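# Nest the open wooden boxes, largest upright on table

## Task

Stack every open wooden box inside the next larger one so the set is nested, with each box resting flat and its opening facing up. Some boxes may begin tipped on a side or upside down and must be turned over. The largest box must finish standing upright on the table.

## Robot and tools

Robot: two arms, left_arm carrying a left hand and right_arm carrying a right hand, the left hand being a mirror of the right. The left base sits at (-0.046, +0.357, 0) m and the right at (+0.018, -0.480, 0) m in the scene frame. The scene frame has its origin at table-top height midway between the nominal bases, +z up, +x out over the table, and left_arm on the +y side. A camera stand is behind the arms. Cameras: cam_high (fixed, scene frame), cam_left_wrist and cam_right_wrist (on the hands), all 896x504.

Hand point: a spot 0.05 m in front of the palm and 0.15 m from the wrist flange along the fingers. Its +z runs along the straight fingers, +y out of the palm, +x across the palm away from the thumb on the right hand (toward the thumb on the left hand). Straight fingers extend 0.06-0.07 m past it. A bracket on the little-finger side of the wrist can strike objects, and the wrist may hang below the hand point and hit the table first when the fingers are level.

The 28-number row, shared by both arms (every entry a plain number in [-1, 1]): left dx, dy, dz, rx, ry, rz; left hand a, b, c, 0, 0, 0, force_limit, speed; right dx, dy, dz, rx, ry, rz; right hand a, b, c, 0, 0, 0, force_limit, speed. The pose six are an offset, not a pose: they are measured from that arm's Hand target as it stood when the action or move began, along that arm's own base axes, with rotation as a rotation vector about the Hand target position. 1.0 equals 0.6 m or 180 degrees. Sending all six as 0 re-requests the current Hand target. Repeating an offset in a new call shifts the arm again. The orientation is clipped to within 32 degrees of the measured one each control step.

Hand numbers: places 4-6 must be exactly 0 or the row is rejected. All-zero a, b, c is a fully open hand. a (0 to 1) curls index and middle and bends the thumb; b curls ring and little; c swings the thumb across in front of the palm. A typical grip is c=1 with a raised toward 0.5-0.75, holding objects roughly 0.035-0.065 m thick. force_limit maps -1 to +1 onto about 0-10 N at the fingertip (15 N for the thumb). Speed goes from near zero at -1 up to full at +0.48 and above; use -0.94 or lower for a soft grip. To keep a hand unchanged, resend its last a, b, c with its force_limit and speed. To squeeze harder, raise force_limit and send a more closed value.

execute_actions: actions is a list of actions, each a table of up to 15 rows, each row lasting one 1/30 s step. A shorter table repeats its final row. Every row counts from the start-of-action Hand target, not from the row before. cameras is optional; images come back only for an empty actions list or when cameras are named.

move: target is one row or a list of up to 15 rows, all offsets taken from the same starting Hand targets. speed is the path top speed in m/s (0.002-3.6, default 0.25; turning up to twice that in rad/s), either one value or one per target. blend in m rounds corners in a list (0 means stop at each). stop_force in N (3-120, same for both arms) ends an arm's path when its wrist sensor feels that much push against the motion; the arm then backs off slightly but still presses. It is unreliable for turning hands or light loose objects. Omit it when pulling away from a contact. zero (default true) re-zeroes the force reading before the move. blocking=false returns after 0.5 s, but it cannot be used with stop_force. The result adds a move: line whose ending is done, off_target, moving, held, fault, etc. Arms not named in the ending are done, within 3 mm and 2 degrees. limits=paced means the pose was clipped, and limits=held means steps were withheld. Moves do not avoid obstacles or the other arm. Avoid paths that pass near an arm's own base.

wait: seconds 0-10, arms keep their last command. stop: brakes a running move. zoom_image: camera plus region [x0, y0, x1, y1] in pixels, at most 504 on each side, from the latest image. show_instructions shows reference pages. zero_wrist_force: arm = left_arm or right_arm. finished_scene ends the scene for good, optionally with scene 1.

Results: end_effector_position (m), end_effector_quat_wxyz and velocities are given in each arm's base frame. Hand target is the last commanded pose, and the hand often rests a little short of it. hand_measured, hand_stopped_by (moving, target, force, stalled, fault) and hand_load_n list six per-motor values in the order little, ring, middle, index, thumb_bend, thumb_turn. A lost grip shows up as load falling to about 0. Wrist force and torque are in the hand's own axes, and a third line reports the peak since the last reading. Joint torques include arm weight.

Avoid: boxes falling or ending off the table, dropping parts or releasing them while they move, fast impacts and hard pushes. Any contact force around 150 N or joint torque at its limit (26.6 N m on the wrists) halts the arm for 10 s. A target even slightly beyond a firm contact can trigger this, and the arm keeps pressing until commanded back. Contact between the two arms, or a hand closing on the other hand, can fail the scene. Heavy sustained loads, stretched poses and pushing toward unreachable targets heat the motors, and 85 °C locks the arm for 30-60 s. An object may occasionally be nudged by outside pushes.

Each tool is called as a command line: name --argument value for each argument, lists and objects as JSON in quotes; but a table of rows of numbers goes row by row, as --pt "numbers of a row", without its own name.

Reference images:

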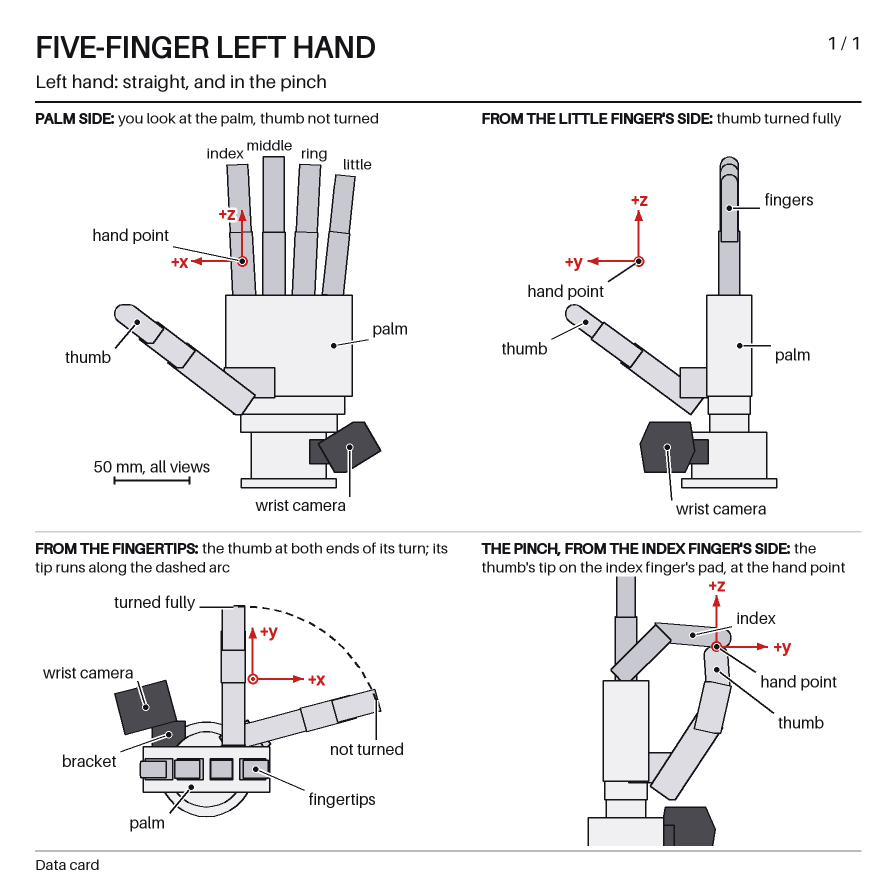

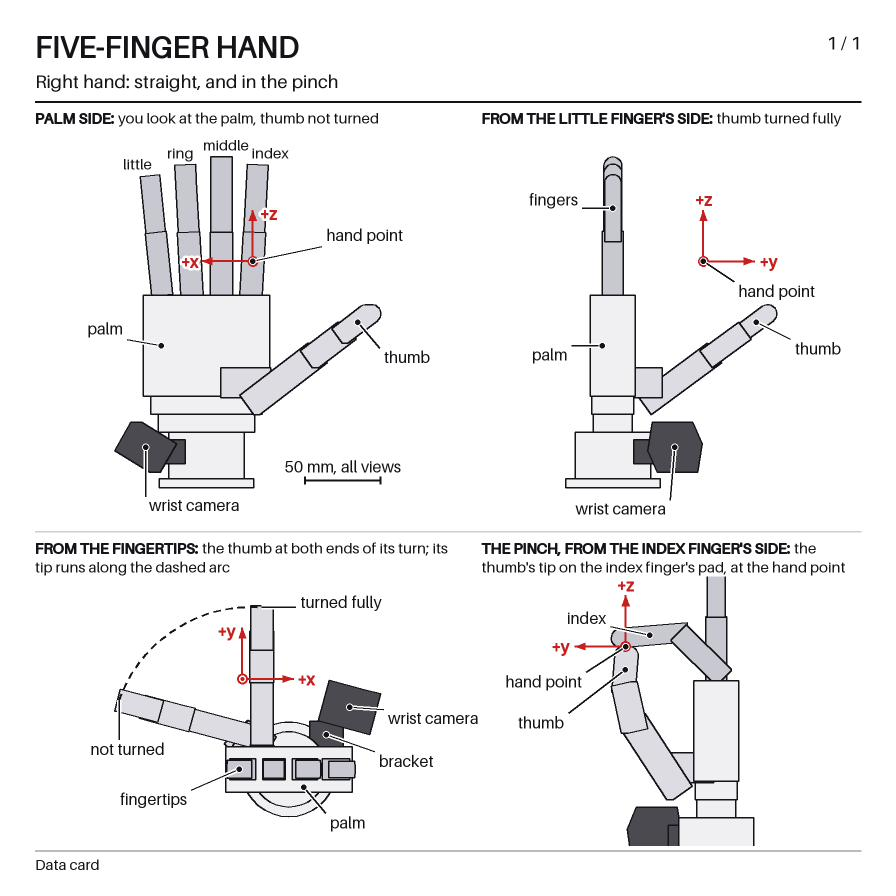

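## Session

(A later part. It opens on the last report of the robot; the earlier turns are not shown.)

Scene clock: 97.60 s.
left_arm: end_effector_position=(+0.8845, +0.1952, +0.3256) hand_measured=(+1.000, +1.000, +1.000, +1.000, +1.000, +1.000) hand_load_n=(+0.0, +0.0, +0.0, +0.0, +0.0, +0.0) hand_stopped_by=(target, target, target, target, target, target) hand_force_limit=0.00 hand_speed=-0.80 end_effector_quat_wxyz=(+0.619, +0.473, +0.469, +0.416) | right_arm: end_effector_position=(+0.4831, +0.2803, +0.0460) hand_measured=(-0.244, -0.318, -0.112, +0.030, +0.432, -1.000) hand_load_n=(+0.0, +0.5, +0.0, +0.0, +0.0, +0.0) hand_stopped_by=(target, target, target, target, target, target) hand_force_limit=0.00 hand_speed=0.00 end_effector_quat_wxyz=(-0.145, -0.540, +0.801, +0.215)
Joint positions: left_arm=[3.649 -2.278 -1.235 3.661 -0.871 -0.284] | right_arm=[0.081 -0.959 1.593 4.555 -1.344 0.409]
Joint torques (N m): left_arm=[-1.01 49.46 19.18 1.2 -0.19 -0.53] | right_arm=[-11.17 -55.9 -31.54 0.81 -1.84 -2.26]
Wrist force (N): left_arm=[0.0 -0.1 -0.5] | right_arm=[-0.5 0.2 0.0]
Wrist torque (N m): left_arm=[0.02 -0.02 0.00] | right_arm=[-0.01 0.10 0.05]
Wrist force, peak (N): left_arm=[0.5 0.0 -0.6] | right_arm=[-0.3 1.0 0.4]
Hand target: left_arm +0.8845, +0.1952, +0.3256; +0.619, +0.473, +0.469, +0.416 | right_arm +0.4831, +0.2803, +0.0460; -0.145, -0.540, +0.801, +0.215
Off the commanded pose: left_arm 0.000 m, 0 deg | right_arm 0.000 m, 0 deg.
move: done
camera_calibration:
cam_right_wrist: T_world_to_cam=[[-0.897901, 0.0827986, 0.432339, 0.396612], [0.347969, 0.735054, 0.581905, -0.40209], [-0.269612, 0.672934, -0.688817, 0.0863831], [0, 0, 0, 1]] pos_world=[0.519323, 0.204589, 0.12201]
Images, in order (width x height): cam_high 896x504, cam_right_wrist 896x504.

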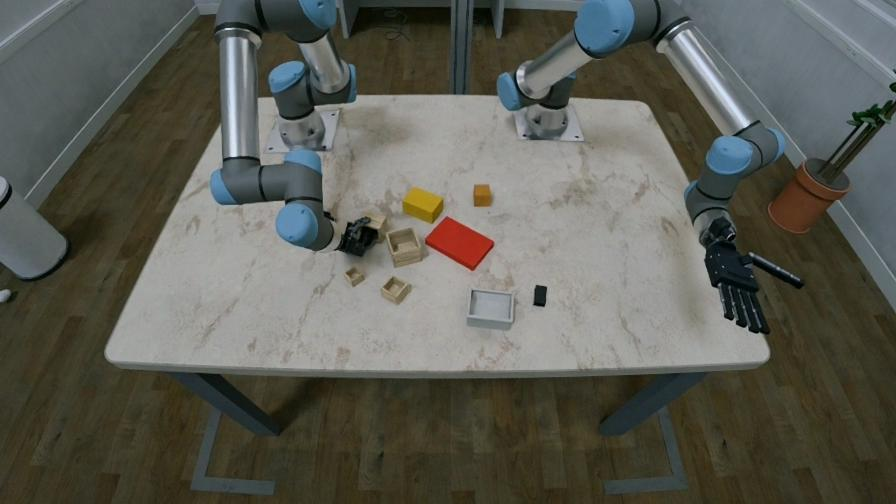

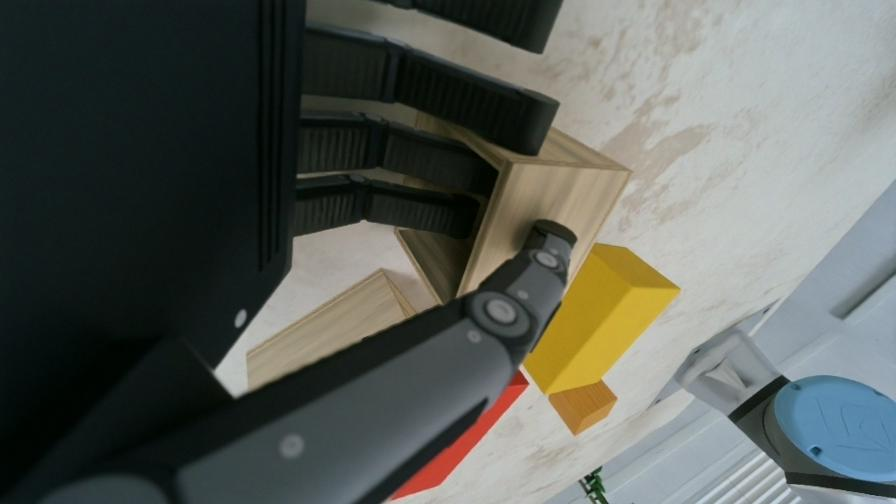

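move --target '[0,0,0,0,0,0, 0,0,0,0,0,0, 0,-0.8, 0,0,0,0,0,0, 0.8,0.65,1,0,0,0, -0.4,-0.93]' --cameras '["cam_high","cam_right_wrist"]'

zoom_image --camera "cam_high" --region '[330, 190, 430, 280]'

Scene clock: 100.47 s.
left_arm: end_effector_position=(+0.8845, +0.1952, +0.3256) hand_measured=(+1.000, +1.000, +1.000, +1.000, +1.000, +1.000) hand_load_n=(+0.0, +0.0, +0.0, +0.0, +0.0, +0.0) hand_stopped_by=(target, target, target, target, target, target) hand_force_limit=0.00 hand_speed=-0.80 end_effector_quat_wxyz=(+0.619, +0.473, +0.469, +0.416) | right_arm: end_effector_position=(+0.4831, +0.2803, +0.0460) hand_measured=(-0.220, -0.354, -0.288, -0.336, +0.384, -1.000) hand_load_n=(+0.0, +0.0, +5.0, +3.5, +5.5, +0.5) hand_stopped_by=(target, target, force, force, force, target) hand_force_limit=-0.40 hand_speed=-0.93 end_effector_quat_wxyz=(-0.145, -0.540, +0.801, +0.215)
Joint positions: left_arm=[3.649 -2.278 -1.235 3.661 -0.871 -0.284] | right_arm=[0.081 -0.959 1.593 4.555 -1.344 0.409]
Joint torques (N m): left_arm=[-0.57 48.86 20.47 1.22 -0.18 -0.56] | right_arm=[-11.06 -44.43 -28.67 -3.33 -1.89 -1.79]
Wrist force (N): left_arm=[-0.1 0.3 -0.5] | right_arm=[0.0 0.5 -0.1]
Wrist torque (N m): left_arm=[0.07 -0.01 -0.01] | right_arm=[-0.06 0.04 0.09]
Wrist force, peak (N): left_arm=[0.4 0.3 -0.5] | right_arm=[-0.3 3.0 -1.9]
Hand target: left_arm +0.8845, +0.1952, +0.3256; +0.619, +0.473, +0.469, +0.416 | right_arm +0.4831, +0.2803, +0.0460; -0.145, -0.540, +0.801, +0.215
Off the commanded pose: left_arm 0.000 m, 0 deg | right_arm 0.000 m, 0 deg.
move: done
camera_calibration:
cam_right_wrist: T_world_to_cam=[[-0.897917, 0.0827671, 0.432314, 0.396629], [0.34793, 0.735057, 0.581924, -0.402073], [-0.269611, 0.672935, -0.688817, 0.0863829], [0, 0, 0, 1]] pos_world=[0.519323, 0.204589, 0.12201]
Images, in order (width x height): cam_high 896x504, cam_right_wrist 896x504.

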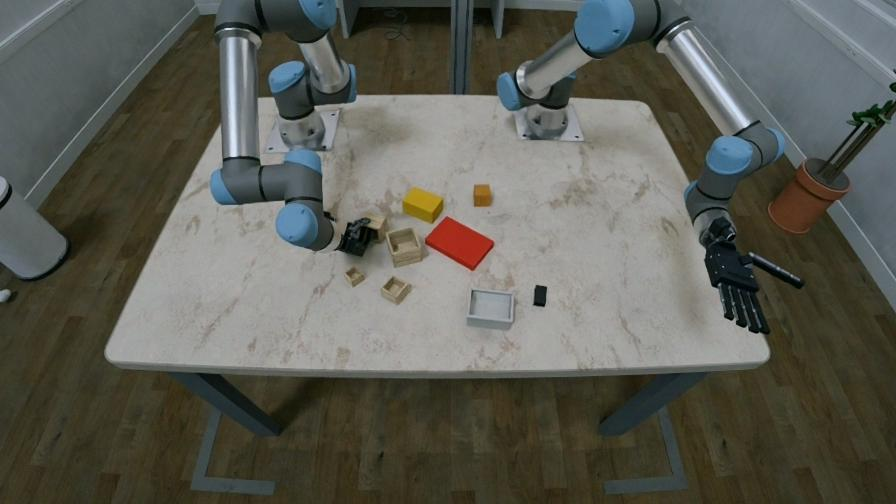

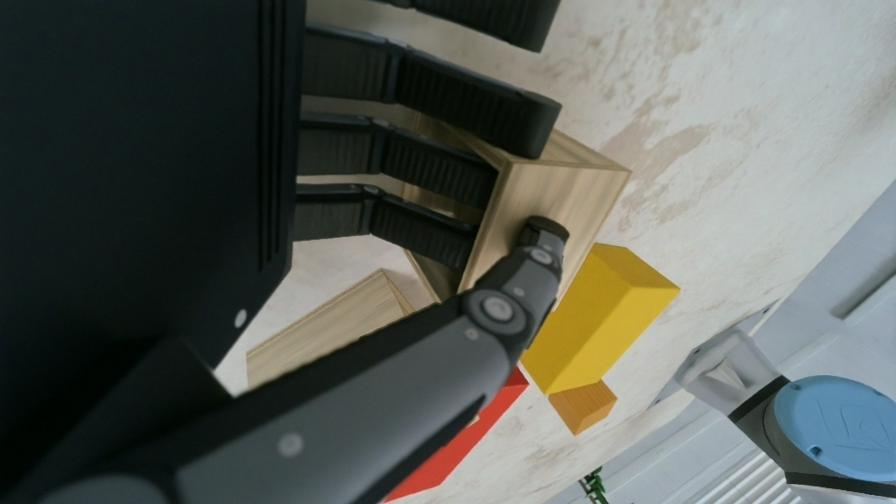

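Scaled by 5.040 from the camera's 896x504 image, which has a finer 1280x720 frame.

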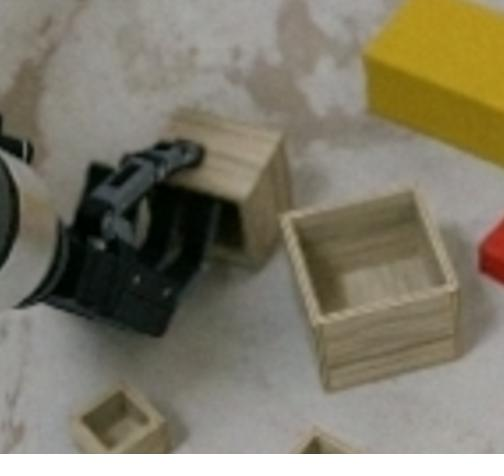

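move --pt "0 0 0 0 0 0 0 0 0 0 0 0 0 -0.8 -0.0207 0.0083 0.0258 -0.0312 -0.0773 0 0.8 0.65 1 0 0 0 -0.4 -0.93" --pt "0 0 0 0 0 0 0 0 0 0 0 0 0 -0.8 -0.0507 0.0025 0.0453 -0.0625 -0.1545 0 0.8 0.65 1 0 0 0 -0.4 -0.93" --speed 0.12 --blend 0.004 --cameras '["cam_high","cam_right_wrist"]'

zoom_image --camera "cam_high" --region '[330, 190, 430, 280]'

Scene clock: 106.30 s.
left_arm: end_effector_position=(+0.8845, +0.1952, +0.3256) hand_measured=(+1.000, +1.000, +1.000, +1.000, +1.000, +1.000) hand_load_n=(+0.5, -0.5, +0.0, +0.0, +0.0, +0.0) hand_stopped_by=(target, target, target, target, target, target) hand_force_limit=0.00 hand_speed=-0.80 end_effector_quat_wxyz=(+0.619, +0.473, +0.469, +0.416) | right_arm: end_effector_position=(+0.4526, +0.2819, +0.0732) hand_measured=(-0.220, -0.354, -0.288, -0.336, +0.384, -1.000) hand_load_n=(+0.0, +0.0, +3.0, +1.5, +6.0, +1.0) hand_stopped_by=(target, target, force, force, force, target) hand_force_limit=-0.40 hand_speed=-0.93 end_effector_quat_wxyz=(+0.000, -0.559, +0.829, +0.000)
Joint positions: left_arm=[3.649 -2.278 -1.235 3.661 -0.871 -0.284] | right_arm=[0.189 -1.271 1.946 4.037 -1.57 0.572]
Joint torques (N m): left_arm=[-0.45 49.79 20.5 0.96 -0.25 -0.71] | right_arm=[-11.39 -28.83 -30.29 -2.15 1.79 -2.49]
Wrist force (N): left_arm=[0.0 -0.1 -0.4] | right_arm=[-0.6 0.5 0.6]
Wrist torque (N m): left_arm=[0.00 -0.02 0.00] | right_arm=[0.06 0.07 0.09]
Wrist force, peak (N): left_arm=[0.0 0.6 -0.5] | right_arm=[-0.5 0.7 1.0]
Hand target: left_arm +0.8845, +0.1952, +0.3256; +0.619, +0.473, +0.469, +0.416 | right_arm +0.4527, +0.2818, +0.0732; +0.000, -0.559, +0.829, +0.000
Off the commanded pose: left_arm 0.000 m, 0 deg | right_arm 0.000 m, 0 deg.
move: done
camera_calibration:
cam_right_wrist: T_world_to_cam=[[-0.991084, 0.12042, -0.0570168, 0.424685], [0.0725124, 0.846513, 0.527406, -0.311151], [0.111776, 0.51857, -0.847698, -0.0216919], [0, 0, 0, 1]] pos_world=[0.445885, 0.223502, 0.169929]
Images, in order (width x height): cam_high 896x504, cam_right_wrist 896x504.

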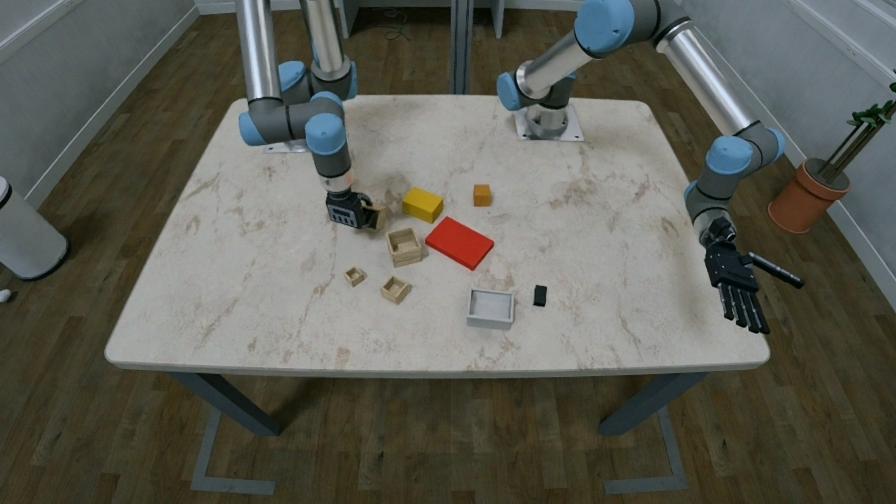

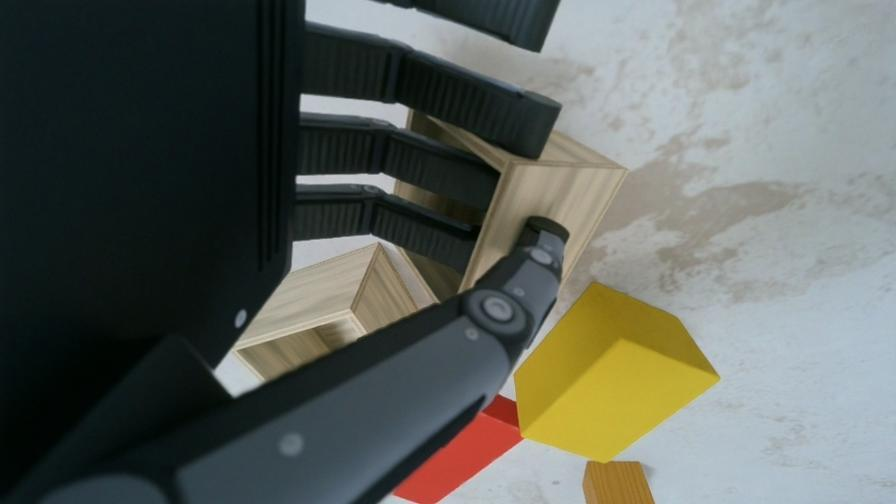

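Scaled by 5.040 from the camera's 896x504 image, which has a finer 1280x720 frame.

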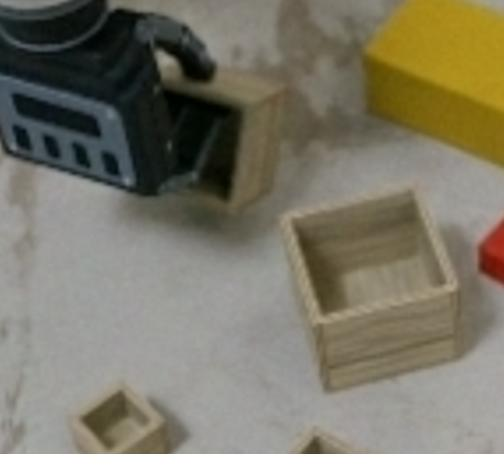

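move --pt "0 0 0 0 0 0 0 0 0 0 0 0 0 -0.8 -0.0315 -0.0052 0.0127 -0.0312 -0.0773 0 0.8 0.65 1 0 0 0 -0.4 -0.93" --pt "0 0 0 0 0 0 0 0 0 0 0 0 0 -0.8 -0.0656 -0.0182 0.0215 -0.0625 -0.1545 0 0.8 0.65 1 0 0 0 -0.4 -0.93" --pt "0 0 0 0 0 0 0 0 0 0 0 0 0 -0.8 -0.0981 -0.0323 0.0134 -0.0938 -0.2318 0 0.8 0.65 1 0 0 0 -0.4 -0.93" --pt "0 0 0 0 0 0 0 0 0 0 0 0 0 -0.8 -0.124 -0.0397 -0.0006 -0.125 -0.309 0 0.8 0.65 1 0 0 0 -0.4 -0.93" --speed 0.15 --blend 0.005 --cameras '["cam_high","cam_right_wrist"]'

zoom_image --camera "cam_high" --region '[320, 170, 440, 280]'

Scene clock: 111.67 s.
left_arm: end_effector_position=(+0.8845, +0.1952, +0.3256) hand_measured=(+1.000, +1.000, +1.000, +1.000, +1.000, +1.000) hand_load_n=(+0.0, +0.0, +0.5, +0.0, +0.0, +0.0) hand_stopped_by=(target, target, target, target, target, target) hand_force_limit=0.00 hand_speed=-0.80 end_effector_quat_wxyz=(+0.619, +0.473, +0.469, +0.416) | right_arm: end_effector_position=(+0.3782, +0.2580, +0.0728) hand_measured=(-0.220, -0.354, -0.288, -0.336, +0.384, -1.000) hand_load_n=(+0.0, +0.0, +4.5, +2.0, +6.0, +0.5) hand_stopped_by=(target, target, force, force, force, target) hand_force_limit=-0.40 hand_speed=-0.93 end_effector_quat_wxyz=(+0.279, -0.485, +0.718, -0.414)
Joint positions: left_arm=[3.649 -2.278 -1.235 3.661 -0.871 -0.284] | right_arm=[0.613 -1.205 2.502 2.662 -2.385 0.658]
Joint torques (N m): left_arm=[-0.2 49.56 20.6 1.05 -0.31 -0.88] | right_arm=[-7.4 -21.28 -20.87 -5.23 -2.26 2.36]
Wrist force (N): left_arm=[-0.1 0.2 -0.5] | right_arm=[0.5 0.6 0.8]
Wrist torque (N m): left_arm=[0.06 0.00 -0.02] | right_arm=[-0.07 -0.18 0.12]
Wrist force, peak (N): left_arm=[0.1 0.4 -0.7] | right_arm=[0.6 0.5 1.2]
Hand target: left_arm +0.8845, +0.1952, +0.3256; +0.619, +0.473, +0.469, +0.416 | right_arm +0.3783, +0.2580, +0.0728; +0.279, -0.485, +0.718, -0.415
Off the commanded pose: left_arm 0.000 m, 0 deg | right_arm 0.000 m, 0 deg.
move: done
camera_calibration:
cam_right_wrist: T_world_to_cam=[[-0.498595, -0.0790168, -0.863226, 0.277673], [-0.235153, 0.970823, 0.0469573, -0.166113], [0.83433, 0.226403, -0.502628, -0.224357], [0, 0, 0, 1]] pos_world=[0.286572, 0.234002, 0.134726]
Images, in order (width x height): cam_high 896x504, cam_right_wrist 896x504.

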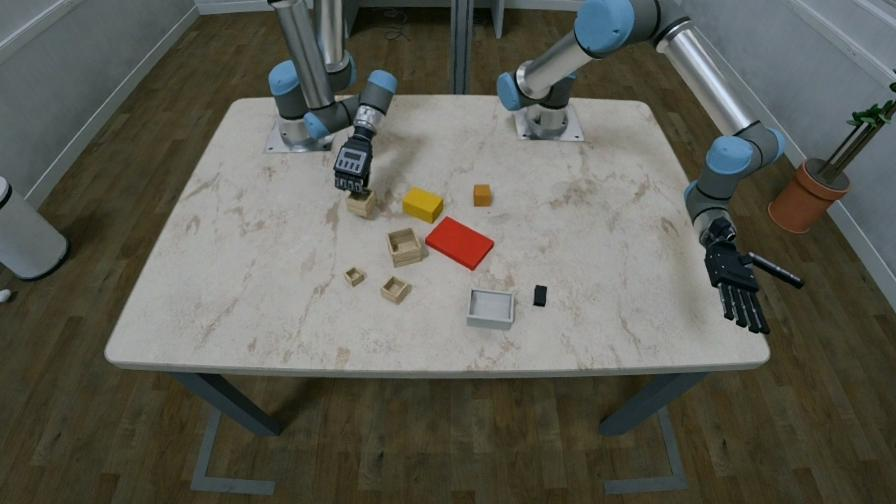

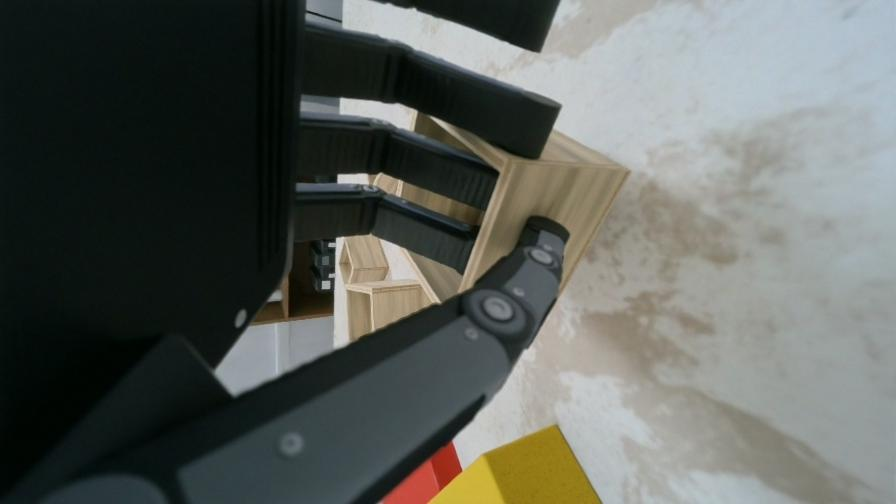

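Scaled by 4.200 from the camera's 896x504 image, which has a finer 1280x720 frame.

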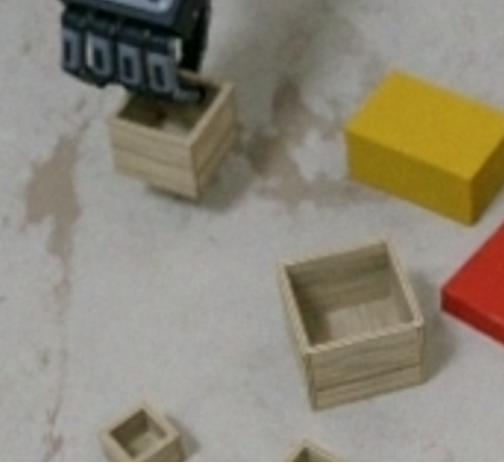

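move --pt "0 0 0 0 0 0 0 0 0 0 0 0 0 -0.8 0 0 -0.038 0 0 0 0.8 0.65 1 0 0 0 -0.4 -0.93" --pt "0 0 0 0 0 0 0 0 0 0 0 0 0 -0.8 0 0 -0.055 0 0 0 0.8 0.65 1 0 0 0 -0.4 -0.93" --speed '[0.06,0.015]' --stop_force 3 --cameras '["cam_high","cam_right_wrist"]'

zoom_image --camera "cam_high" --region '[320, 170, 440, 280]'

Scene clock: 123.37 s.
left_arm: end_effector_position=(+0.8845, +0.1952, +0.3256) hand_measured=(+1.000, +1.000, +1.000, +1.000, +1.000, +1.000) hand_load_n=(+0.0, +0.0, +0.0, +0.0, +0.0, +0.0) hand_stopped_by=(target, target, target, target, target, target) hand_force_limit=0.00 hand_speed=-0.80 end_effector_quat_wxyz=(+0.619, +0.473, +0.469, +0.416) | right_arm: end_effector_position=(+0.3783, +0.2580, +0.0432) hand_measured=(-0.220, -0.354, -0.288, -0.336, +0.384, -1.000) hand_load_n=(+0.0, +0.0, +4.5, +2.0, +5.5, +1.0) hand_stopped_by=(target, target, force, force, force, target) hand_force_limit=-0.40 hand_speed=-0.93 end_effector_quat_wxyz=(+0.279, -0.484, +0.718, -0.415)
Joint positions: left_arm=[3.649 -2.278 -1.235 3.661 -0.871 -0.284] | right_arm=[0.613 -1.091 2.503 2.546 -2.385 0.658]
Joint torques (N m): left_arm=[-0.88 49.32 21.55 0.87 -0.12 -0.56] | right_arm=[-5.37 -22.96 3.45 -4.95 -1.33 -1.95]
Wrist force (N): left_arm=[0.0 0.3 -0.6] | right_arm=[0.6 0.5 0.8]
Wrist torque (N m): left_arm=[0.08 -0.02 -0.01] | right_arm=[-0.06 -0.23 0.17]
Wrist force, peak (N): left_arm=[0.2 0.1 -0.9] | right_arm=[1.7 -2.4 -1.1]
Hand target: left_arm +0.8845, +0.1952, +0.3256; +0.619, +0.473, +0.469, +0.416 | right_arm +0.3782, +0.2580, +0.0431; +0.279, -0.485, +0.718, -0.415 (not the last commanded pose)
Off the commanded pose: left_arm 0.000 m, 0 deg | right_arm 0.003 m, 0 deg.
move: contact (right_arm); path passed 1 of 2 targets
camera_calibration:
cam_right_wrist: T_world_to_cam=[[-0.498345, -0.0787931, -0.863391, 0.252065], [-0.234888, 0.970887, 0.0469728, -0.164792], [0.834554, 0.226209, -0.502344, -0.239367], [0, 0, 0, 1]] pos_world=[0.286673, 0.234002, 0.105127]
Images, in order (width x height): cam_high 896x504, cam_right_wrist 896x504.

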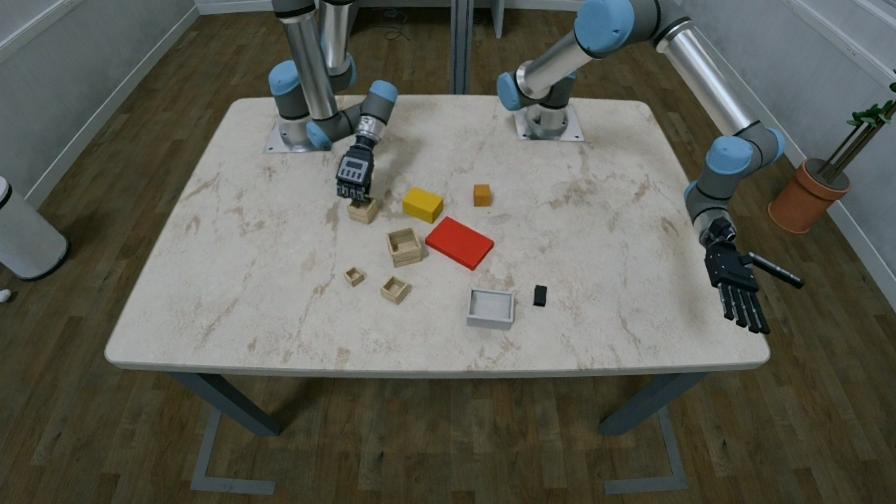

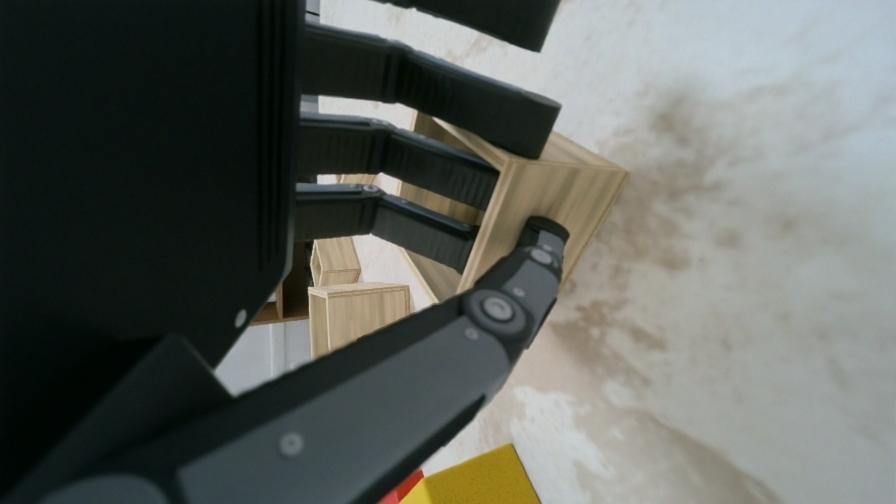

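Scaled by 4.200 from the camera's 896x504 image, which has a finer 1280x720 frame.

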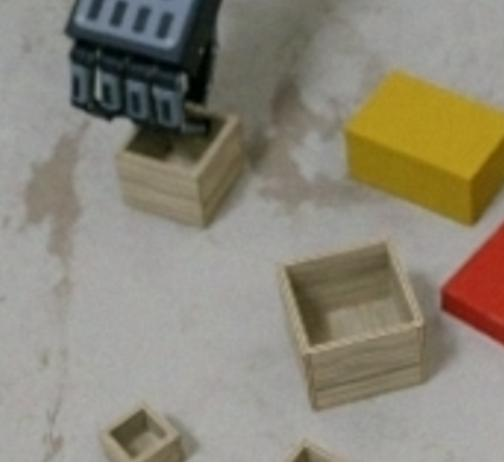

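move --pt "0 0 0 0 0 0 0 0 0 0 0 0 0 -0.8 0 0 0 0 0 0 0.5 0.65 1 0 0 0 -0.4 -0.7" --pt "0 0 0 0 0 0 0 0 0 0 0 0 0 -0.8 0.0017 -0.0007 -0.003 0.0417 0.103 0 0.5 0.65 1 0 0 0 -0.4 -0.7" --pt "0 0 0 0 0 0 0 0 0 0 0 0 0 -0.8 0.0017 -0.0007 -0.003 0.0417 0.103 0 0.8 0.65 1 0 0 0 -0.4 -0.93" --speed 0.2 --cameras '["cam_high","cam_right_wrist"]'

zoom_image --camera "cam_high" --region '[320, 170, 440, 280]'

Scene clock: 131.63 s.
left_arm: end_effector_position=(+0.8845, +0.1952, +0.3256) hand_measured=(+1.000, +1.000, +1.000, +1.000, +1.000, +1.000) hand_load_n=(+0.0, +0.0, +0.0, +0.0, +0.0, +0.0) hand_stopped_by=(target, target, target, target, target, target) hand_force_limit=0.00 hand_speed=-0.80 end_effector_quat_wxyz=(+0.619, +0.473, +0.469, +0.416) | right_arm: end_effector_position=(+0.3793, +0.2576, +0.0413) hand_measured=(-0.220, -0.354, -0.240, -0.322, +0.348, -1.000) hand_load_n=(+0.0, +0.0, +5.0, +3.0, +6.5, -1.0) hand_stopped_by=(target, target, force, force, force, target) hand_force_limit=-0.40 hand_speed=-0.93 end_effector_quat_wxyz=(+0.191, -0.526, +0.779, -0.283)
Joint positions: left_arm=[3.649 -2.278 -1.235 3.661 -0.871 -0.284] | right_arm=[0.444 -1.341 2.465 3.072 -2.064 0.695]
Joint torques (N m): left_arm=[-0.92 49.62 20.14 0.96 -0.18 -0.9] | right_arm=[6.86 -27.75 0.43 -1.05 1.44 2.36]
Wrist force (N): left_arm=[0.2 0.2 -0.8] | right_arm=[0.5 0.4 0.5]
Wrist torque (N m): left_arm=[0.07 -0.06 0.00] | right_arm=[-0.03 -0.14 0.22]
Wrist force, peak (N): left_arm=[0.0 0.4 -0.8] | right_arm=[0.9 0.4 1.1]
Hand target: left_arm +0.8845, +0.1952, +0.3256; +0.619, +0.473, +0.469, +0.416 | right_arm +0.3793, +0.2576, +0.0413; +0.191, -0.526, +0.779, -0.283
Off the commanded pose: left_arm 0.000 m, 0 deg | right_arm 0.000 m, 0 deg.
move: done
camera_calibration:
cam_right_wrist: T_world_to_cam=[[-0.747907, 0.0222254, -0.663431, 0.311246], [-0.187433, 0.951699, 0.243182, -0.185242], [0.636792, 0.306226, -0.707617, -0.178112], [0, 0, 0, 1]] pos_world=[0.311483, 0.223919, 0.125503]
Images, in order (width x height): cam_high 896x504, cam_right_wrist 896x504.

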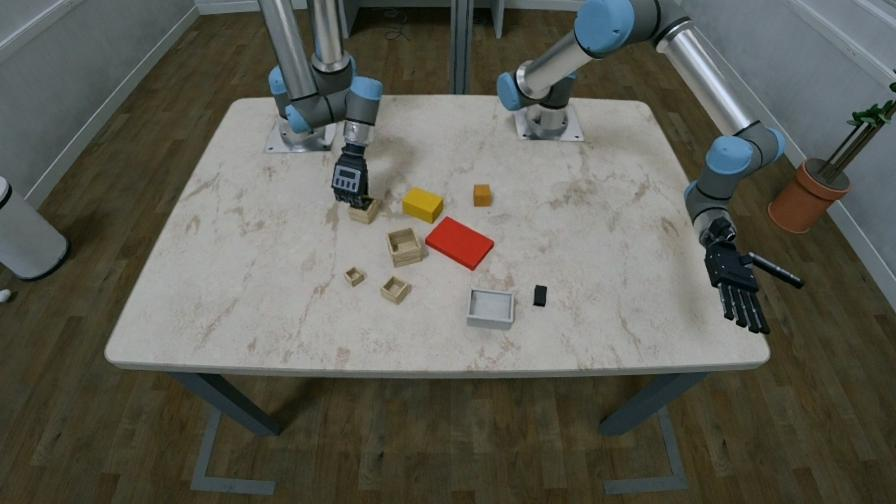

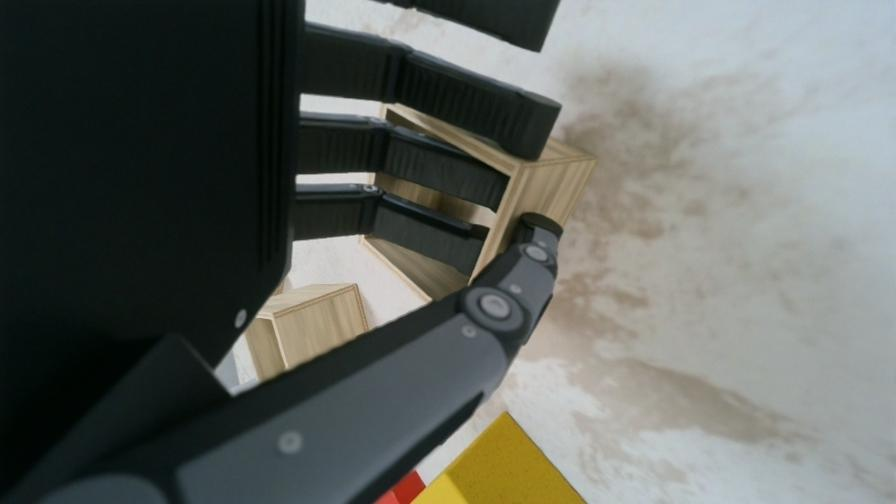

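Scaled by 4.200 from the camera's 896x504 image, which has a finer 1280x720 frame.

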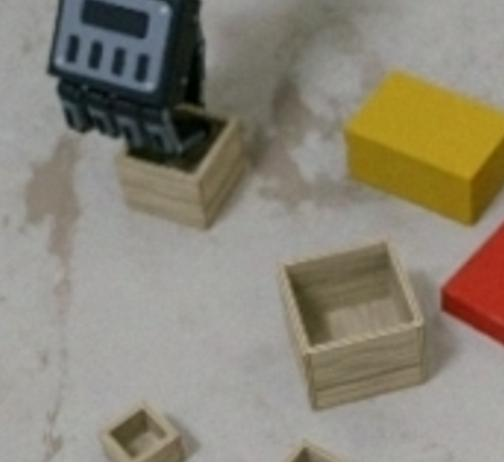

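zoom_image --camera "cam_right_wrist" --region '[350, 90, 620, 310]'

Scaled by 1.867 from the camera's 896x504 image, which has a finer 1280x720 frame.

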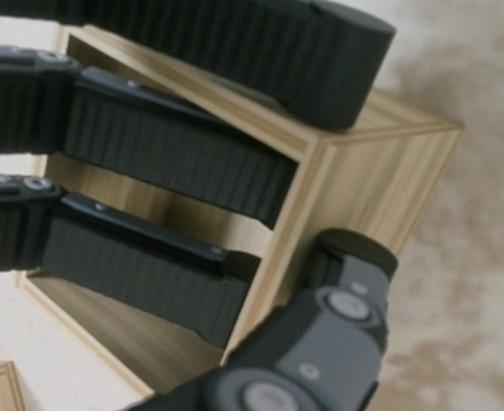

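move --pt "0 0 0 0 0 0 0 0 0 0 0 0 0 -0.8 0 0 0.1333 0 0 0 0.8 0.65 1 0 0 0 -0.4 -0.93" --pt "0 0 0 0 0 0 0 0 0 0 0 0 0 -0.8 0.2227 0.1737 0.1333 0 0 0.2111 0.8 0.65 1 0 0 0 -0.4 -0.93" --speed '[0.1,0.2]' --blend '[0.03,0]' --cameras '["cam_high","cam_right_wrist"]'

zoom_image --camera "cam_right_wrist" --region '[290, 60, 650, 340]'

zoom_image --camera "cam_high" --region '[350, 190, 450, 280]'

Scene clock: 137.03 s.
left_arm: end_effector_position=(+0.8845, +0.1952, +0.3256) hand_measured=(+1.000, +1.000, +1.000, +1.000, +1.000, +1.000) hand_load_n=(+0.0, +0.0, +0.0, +0.0, +0.0, +0.0) hand_stopped_by=(target, target, target, target, target, target) hand_force_limit=0.00 hand_speed=-0.80 end_effector_quat_wxyz=(+0.619, +0.473, +0.469, +0.416) | right_arm: end_effector_position=(+0.5129, +0.3617, +0.1213) hand_measured=(-0.220, -0.354, -0.240, -0.322, +0.348, -1.000) hand_load_n=(+0.0, +0.0, +0.5, +4.0, +3.0, -0.5) hand_stopped_by=(target, target, force, force, force, target) hand_force_limit=-0.40 hand_speed=-0.93 end_effector_quat_wxyz=(-0.273, +0.751, -0.566, +0.206)
Joint positions: left_arm=[3.649 -2.278 -1.235 3.661 -0.871 -0.284] | right_arm=[0.366 -1.242 2.026 3.233 -1.627 0.067]
Joint torques (N m): left_arm=[0.56 50.5 20.66 0.8 -0.25 -0.76] | right_arm=[9.76 -34.74 -12.11 -5.36 -0.09 -0.66]
Wrist force (N): left_arm=[0.1 0.1 -0.3] | right_arm=[0.3 0.7 0.5]
Wrist torque (N m): left_arm=[0.04 -0.03 0.00] | right_arm=[0.02 -0.13 -0.01]
Wrist force, peak (N): left_arm=[0.4 0.0 -0.9] | right_arm=[0.6 0.8 1.7]
Hand target: left_arm +0.8845, +0.1952, +0.3256; +0.619, +0.473, +0.469, +0.416 | right_arm +0.5129, +0.3618, +0.1213; -0.273, +0.751, -0.565, +0.206
Off the commanded pose: left_arm 0.000 m, 0 deg | right_arm 0.000 m, 0 deg.
move: done
camera_calibration:
cam_right_wrist: T_world_to_cam=[[-0.603312, -0.442622, -0.6634, 0.55594], [-0.733288, 0.634915, 0.243253, 0.115852], [0.313534, 0.633221, -0.707621, -0.190958], [0, 0, 0, 1]] pos_world=[0.48023, 0.293434, 0.205503]
Images, in order (width x height): cam_high 896x504, cam_right_wrist 896x504.

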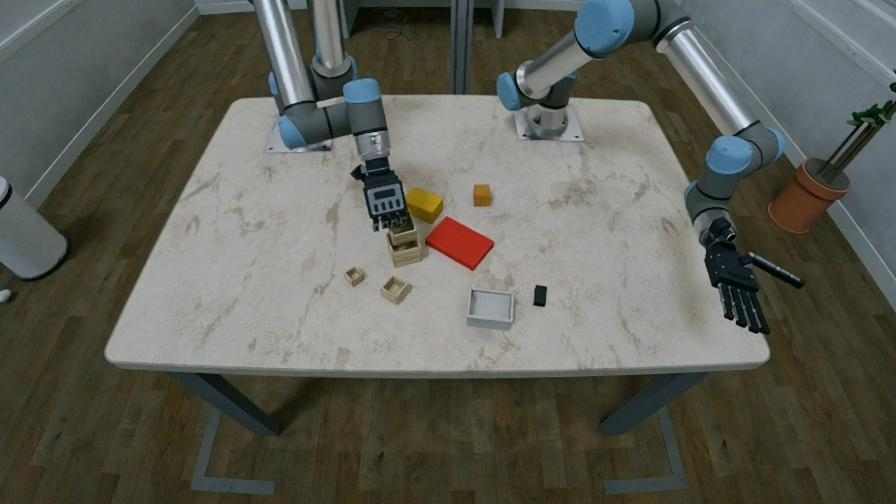

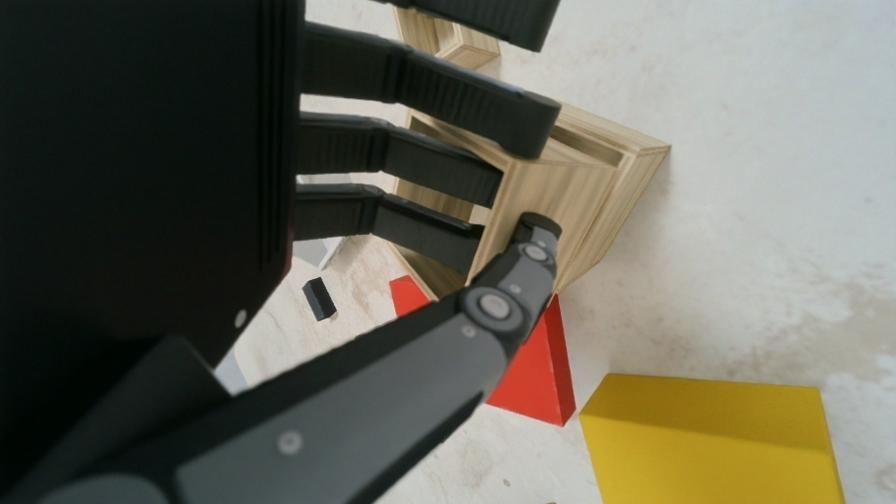

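Scaled by 1.400 from the camera's 896x504 image, which has a finer 1280x720 frame.

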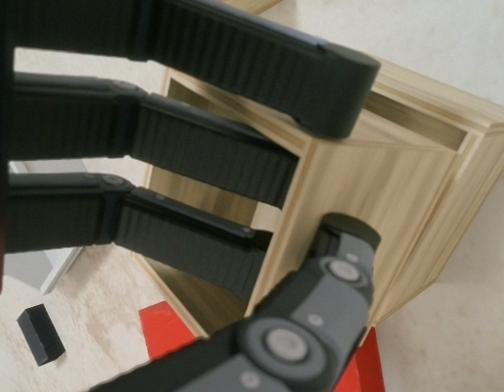

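Scaled by 5.040 from the camera's 896x504 image, which has a finer 1280x720 frame.

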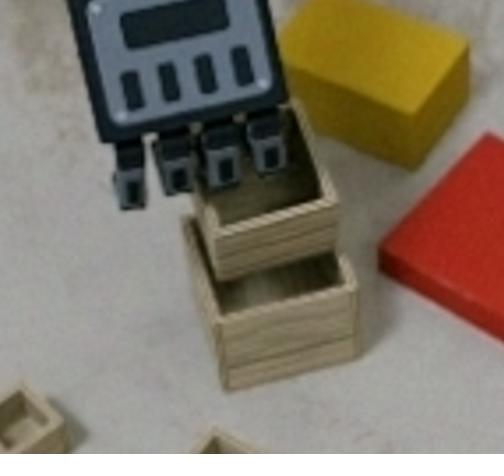

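zoom_image --camera "cam_right_wrist" --region '[480, 90, 690, 310]'

Scaled by 2.291 from the camera's 896x504 image, which has a finer 1280x720 frame.

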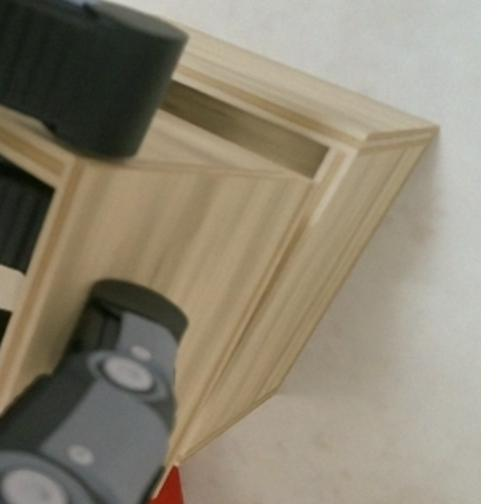

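zoom_image --camera "cam_right_wrist" --region '[540, 140, 680, 300]'

zoom_image --camera "cam_high" --region '[370, 215, 430, 275]'

Scaled by 3.150 from the camera's 896x504 image, which has a finer 1280x720 frame.

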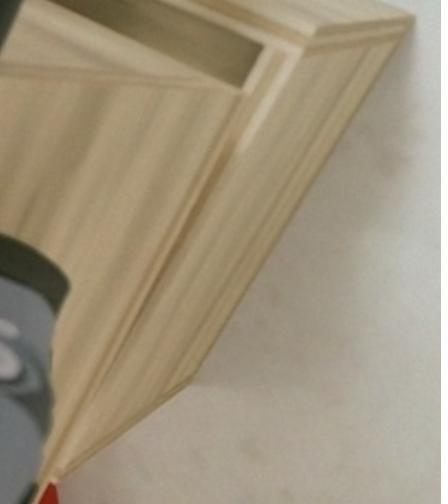

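Scaled by 8.400 from the camera's 896x504 image, which has a finer 1280x720 frame.

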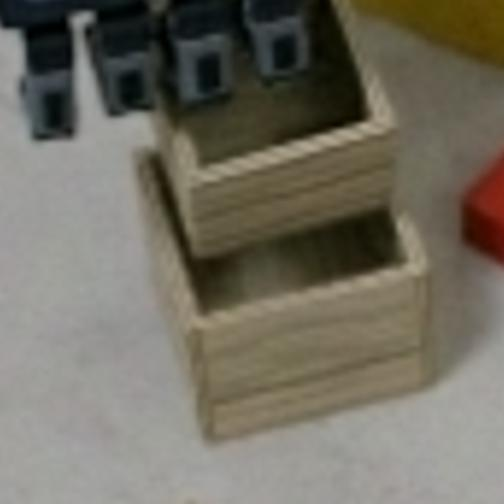

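move --target '[0,0,0,0,0,0, 0,0,0,0,0,0, 0,-0.8, 0.0048,0.0075,-0.03,0,0,0, 0.8,0.65,1,0,0,0, -0.4,-0.93]' --speed 0.06 --stop_force 4 --cameras '["cam_high","cam_right_wrist"]'

zoom_image --camera "cam_right_wrist" --region '[540, 130, 680, 300]'

zoom_image --camera "cam_high" --region '[370, 215, 430, 275]'

Scene clock: 142.53 s.
left_arm: end_effector_position=(+0.8845, +0.1952, +0.3256) hand_measured=(+1.000, +1.000, +1.000, +1.000, +1.000, +1.000) hand_load_n=(+0.0, +0.0, +0.0, +0.0, +0.0, +0.0) hand_stopped_by=(target, target, target, target, target, target) hand_force_limit=0.00 hand_speed=-0.80 end_effector_quat_wxyz=(+0.619, +0.473, +0.469, +0.416) | right_arm: end_effector_position=(+0.5158, +0.3663, +0.1033) hand_measured=(-0.220, -0.354, -0.240, -0.322, +0.348, -1.000) hand_load_n=(+0.0, +0.0, +1.0, +1.0, +5.5, +0.0) hand_stopped_by=(target, target, force, force, force, target) hand_force_limit=-0.40 hand_speed=-0.93 end_effector_quat_wxyz=(-0.273, +0.751, -0.565, +0.206)
Joint positions: left_arm=[3.649 -2.278 -1.235 3.661 -0.871 -0.284] | right_arm=[0.373 -1.199 2.025 3.19 -1.631 0.071]
Joint torques (N m): left_arm=[-0.94 51.55 20.47 0.86 -0.06 -0.73] | right_arm=[-10.87 -44.16 -29.22 -0.87 1.66 -2.45]
Wrist force (N): left_arm=[0.1 0.4 -0.6] | right_arm=[0.0 0.4 0.5]
Wrist torque (N m): left_arm=[0.08 -0.04 -0.01] | right_arm=[0.01 -0.09 0.00]
Wrist force, peak (N): left_arm=[0.4 0.1 -0.8] | right_arm=[0.4 0.8 1.0]
Hand target: left_arm +0.8845, +0.1952, +0.3256; +0.619, +0.473, +0.469, +0.416 | right_arm +0.5158, +0.3663, +0.1033; -0.273, +0.751, -0.565, +0.206
Off the commanded pose: left_arm 0.000 m, 0 deg | right_arm 0.000 m, 0 deg.
move: done
camera_calibration:
cam_right_wrist: T_world_to_cam=[[-0.603076, -0.442949, -0.663397, 0.547767], [-0.733607, 0.634565, 0.243204, 0.119704], [0.313242, 0.633343, -0.707641, -0.20741], [0, 0, 0, 1]] pos_world=[0.48313, 0.298034, 0.187503]
Images, in order (width x height): cam_high 896x504, cam_right_wrist 896x504.

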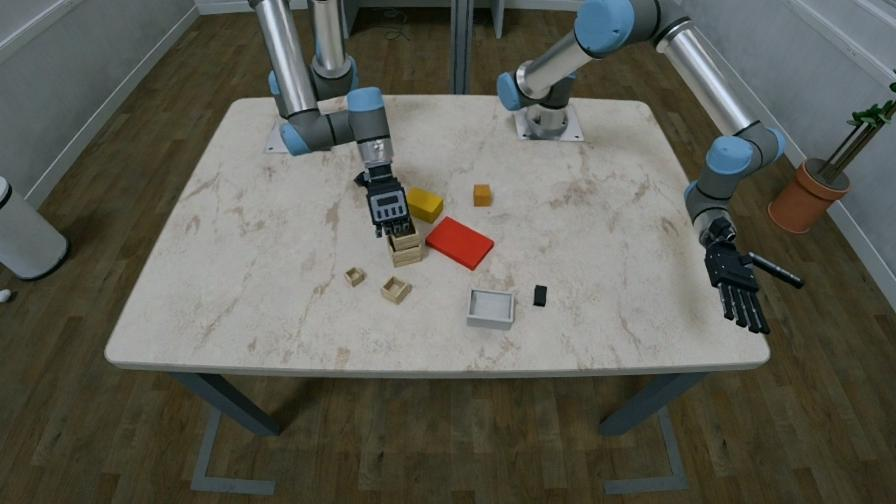

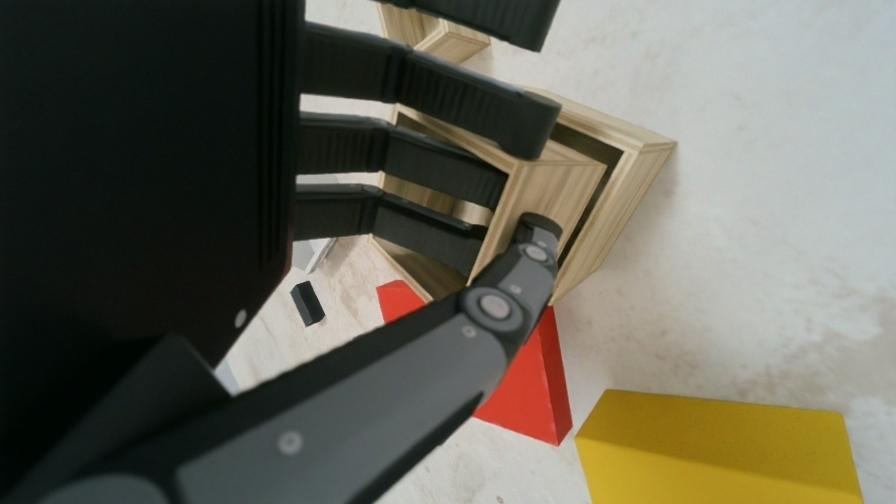

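Scaled by 2.965 from the camera's 896x504 image, which has a finer 1280x720 frame.

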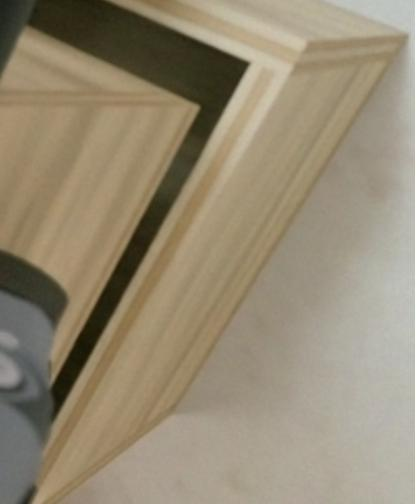

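Scaled by 8.400 from the camera's 896x504 image, which has a finer 1280x720 frame.

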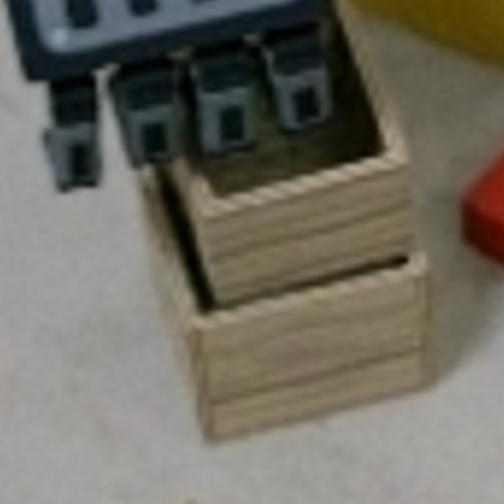

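zoom_image --camera "cam_right_wrist" --region '[550, 200, 630, 300]'

zoom_image --camera "cam_right_wrist" --region '[590, 130, 670, 220]'

zoom_image --camera "cam_right_wrist" --region '[340, 90, 500, 310]'

Scaled by 5.040 from the camera's 896x504 image, which has a finer 1280x720 frame.

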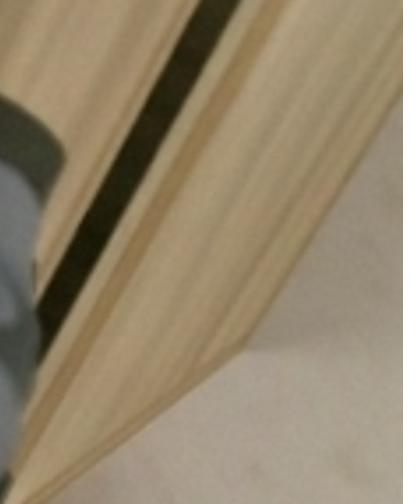

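Scaled by 5.600 from the camera's 896x504 image, which has a finer 1280x720 frame.

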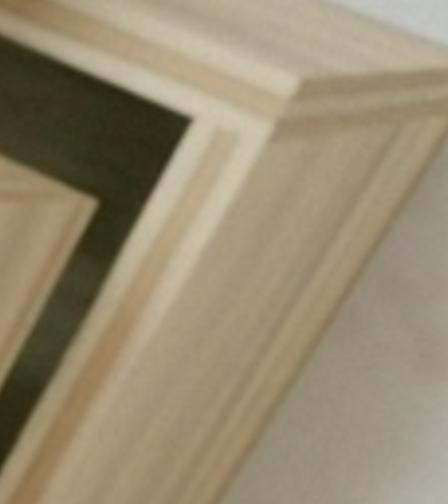

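Scaled by 2.291 from the camera's 896x504 image, which has a finer 1280x720 frame.

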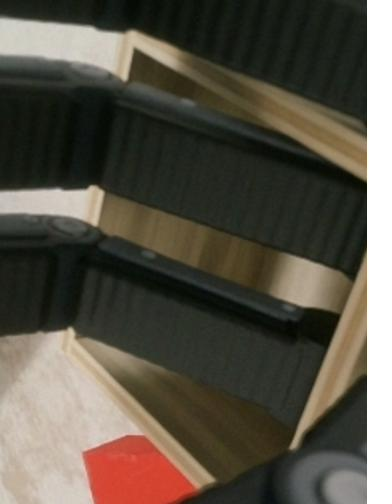

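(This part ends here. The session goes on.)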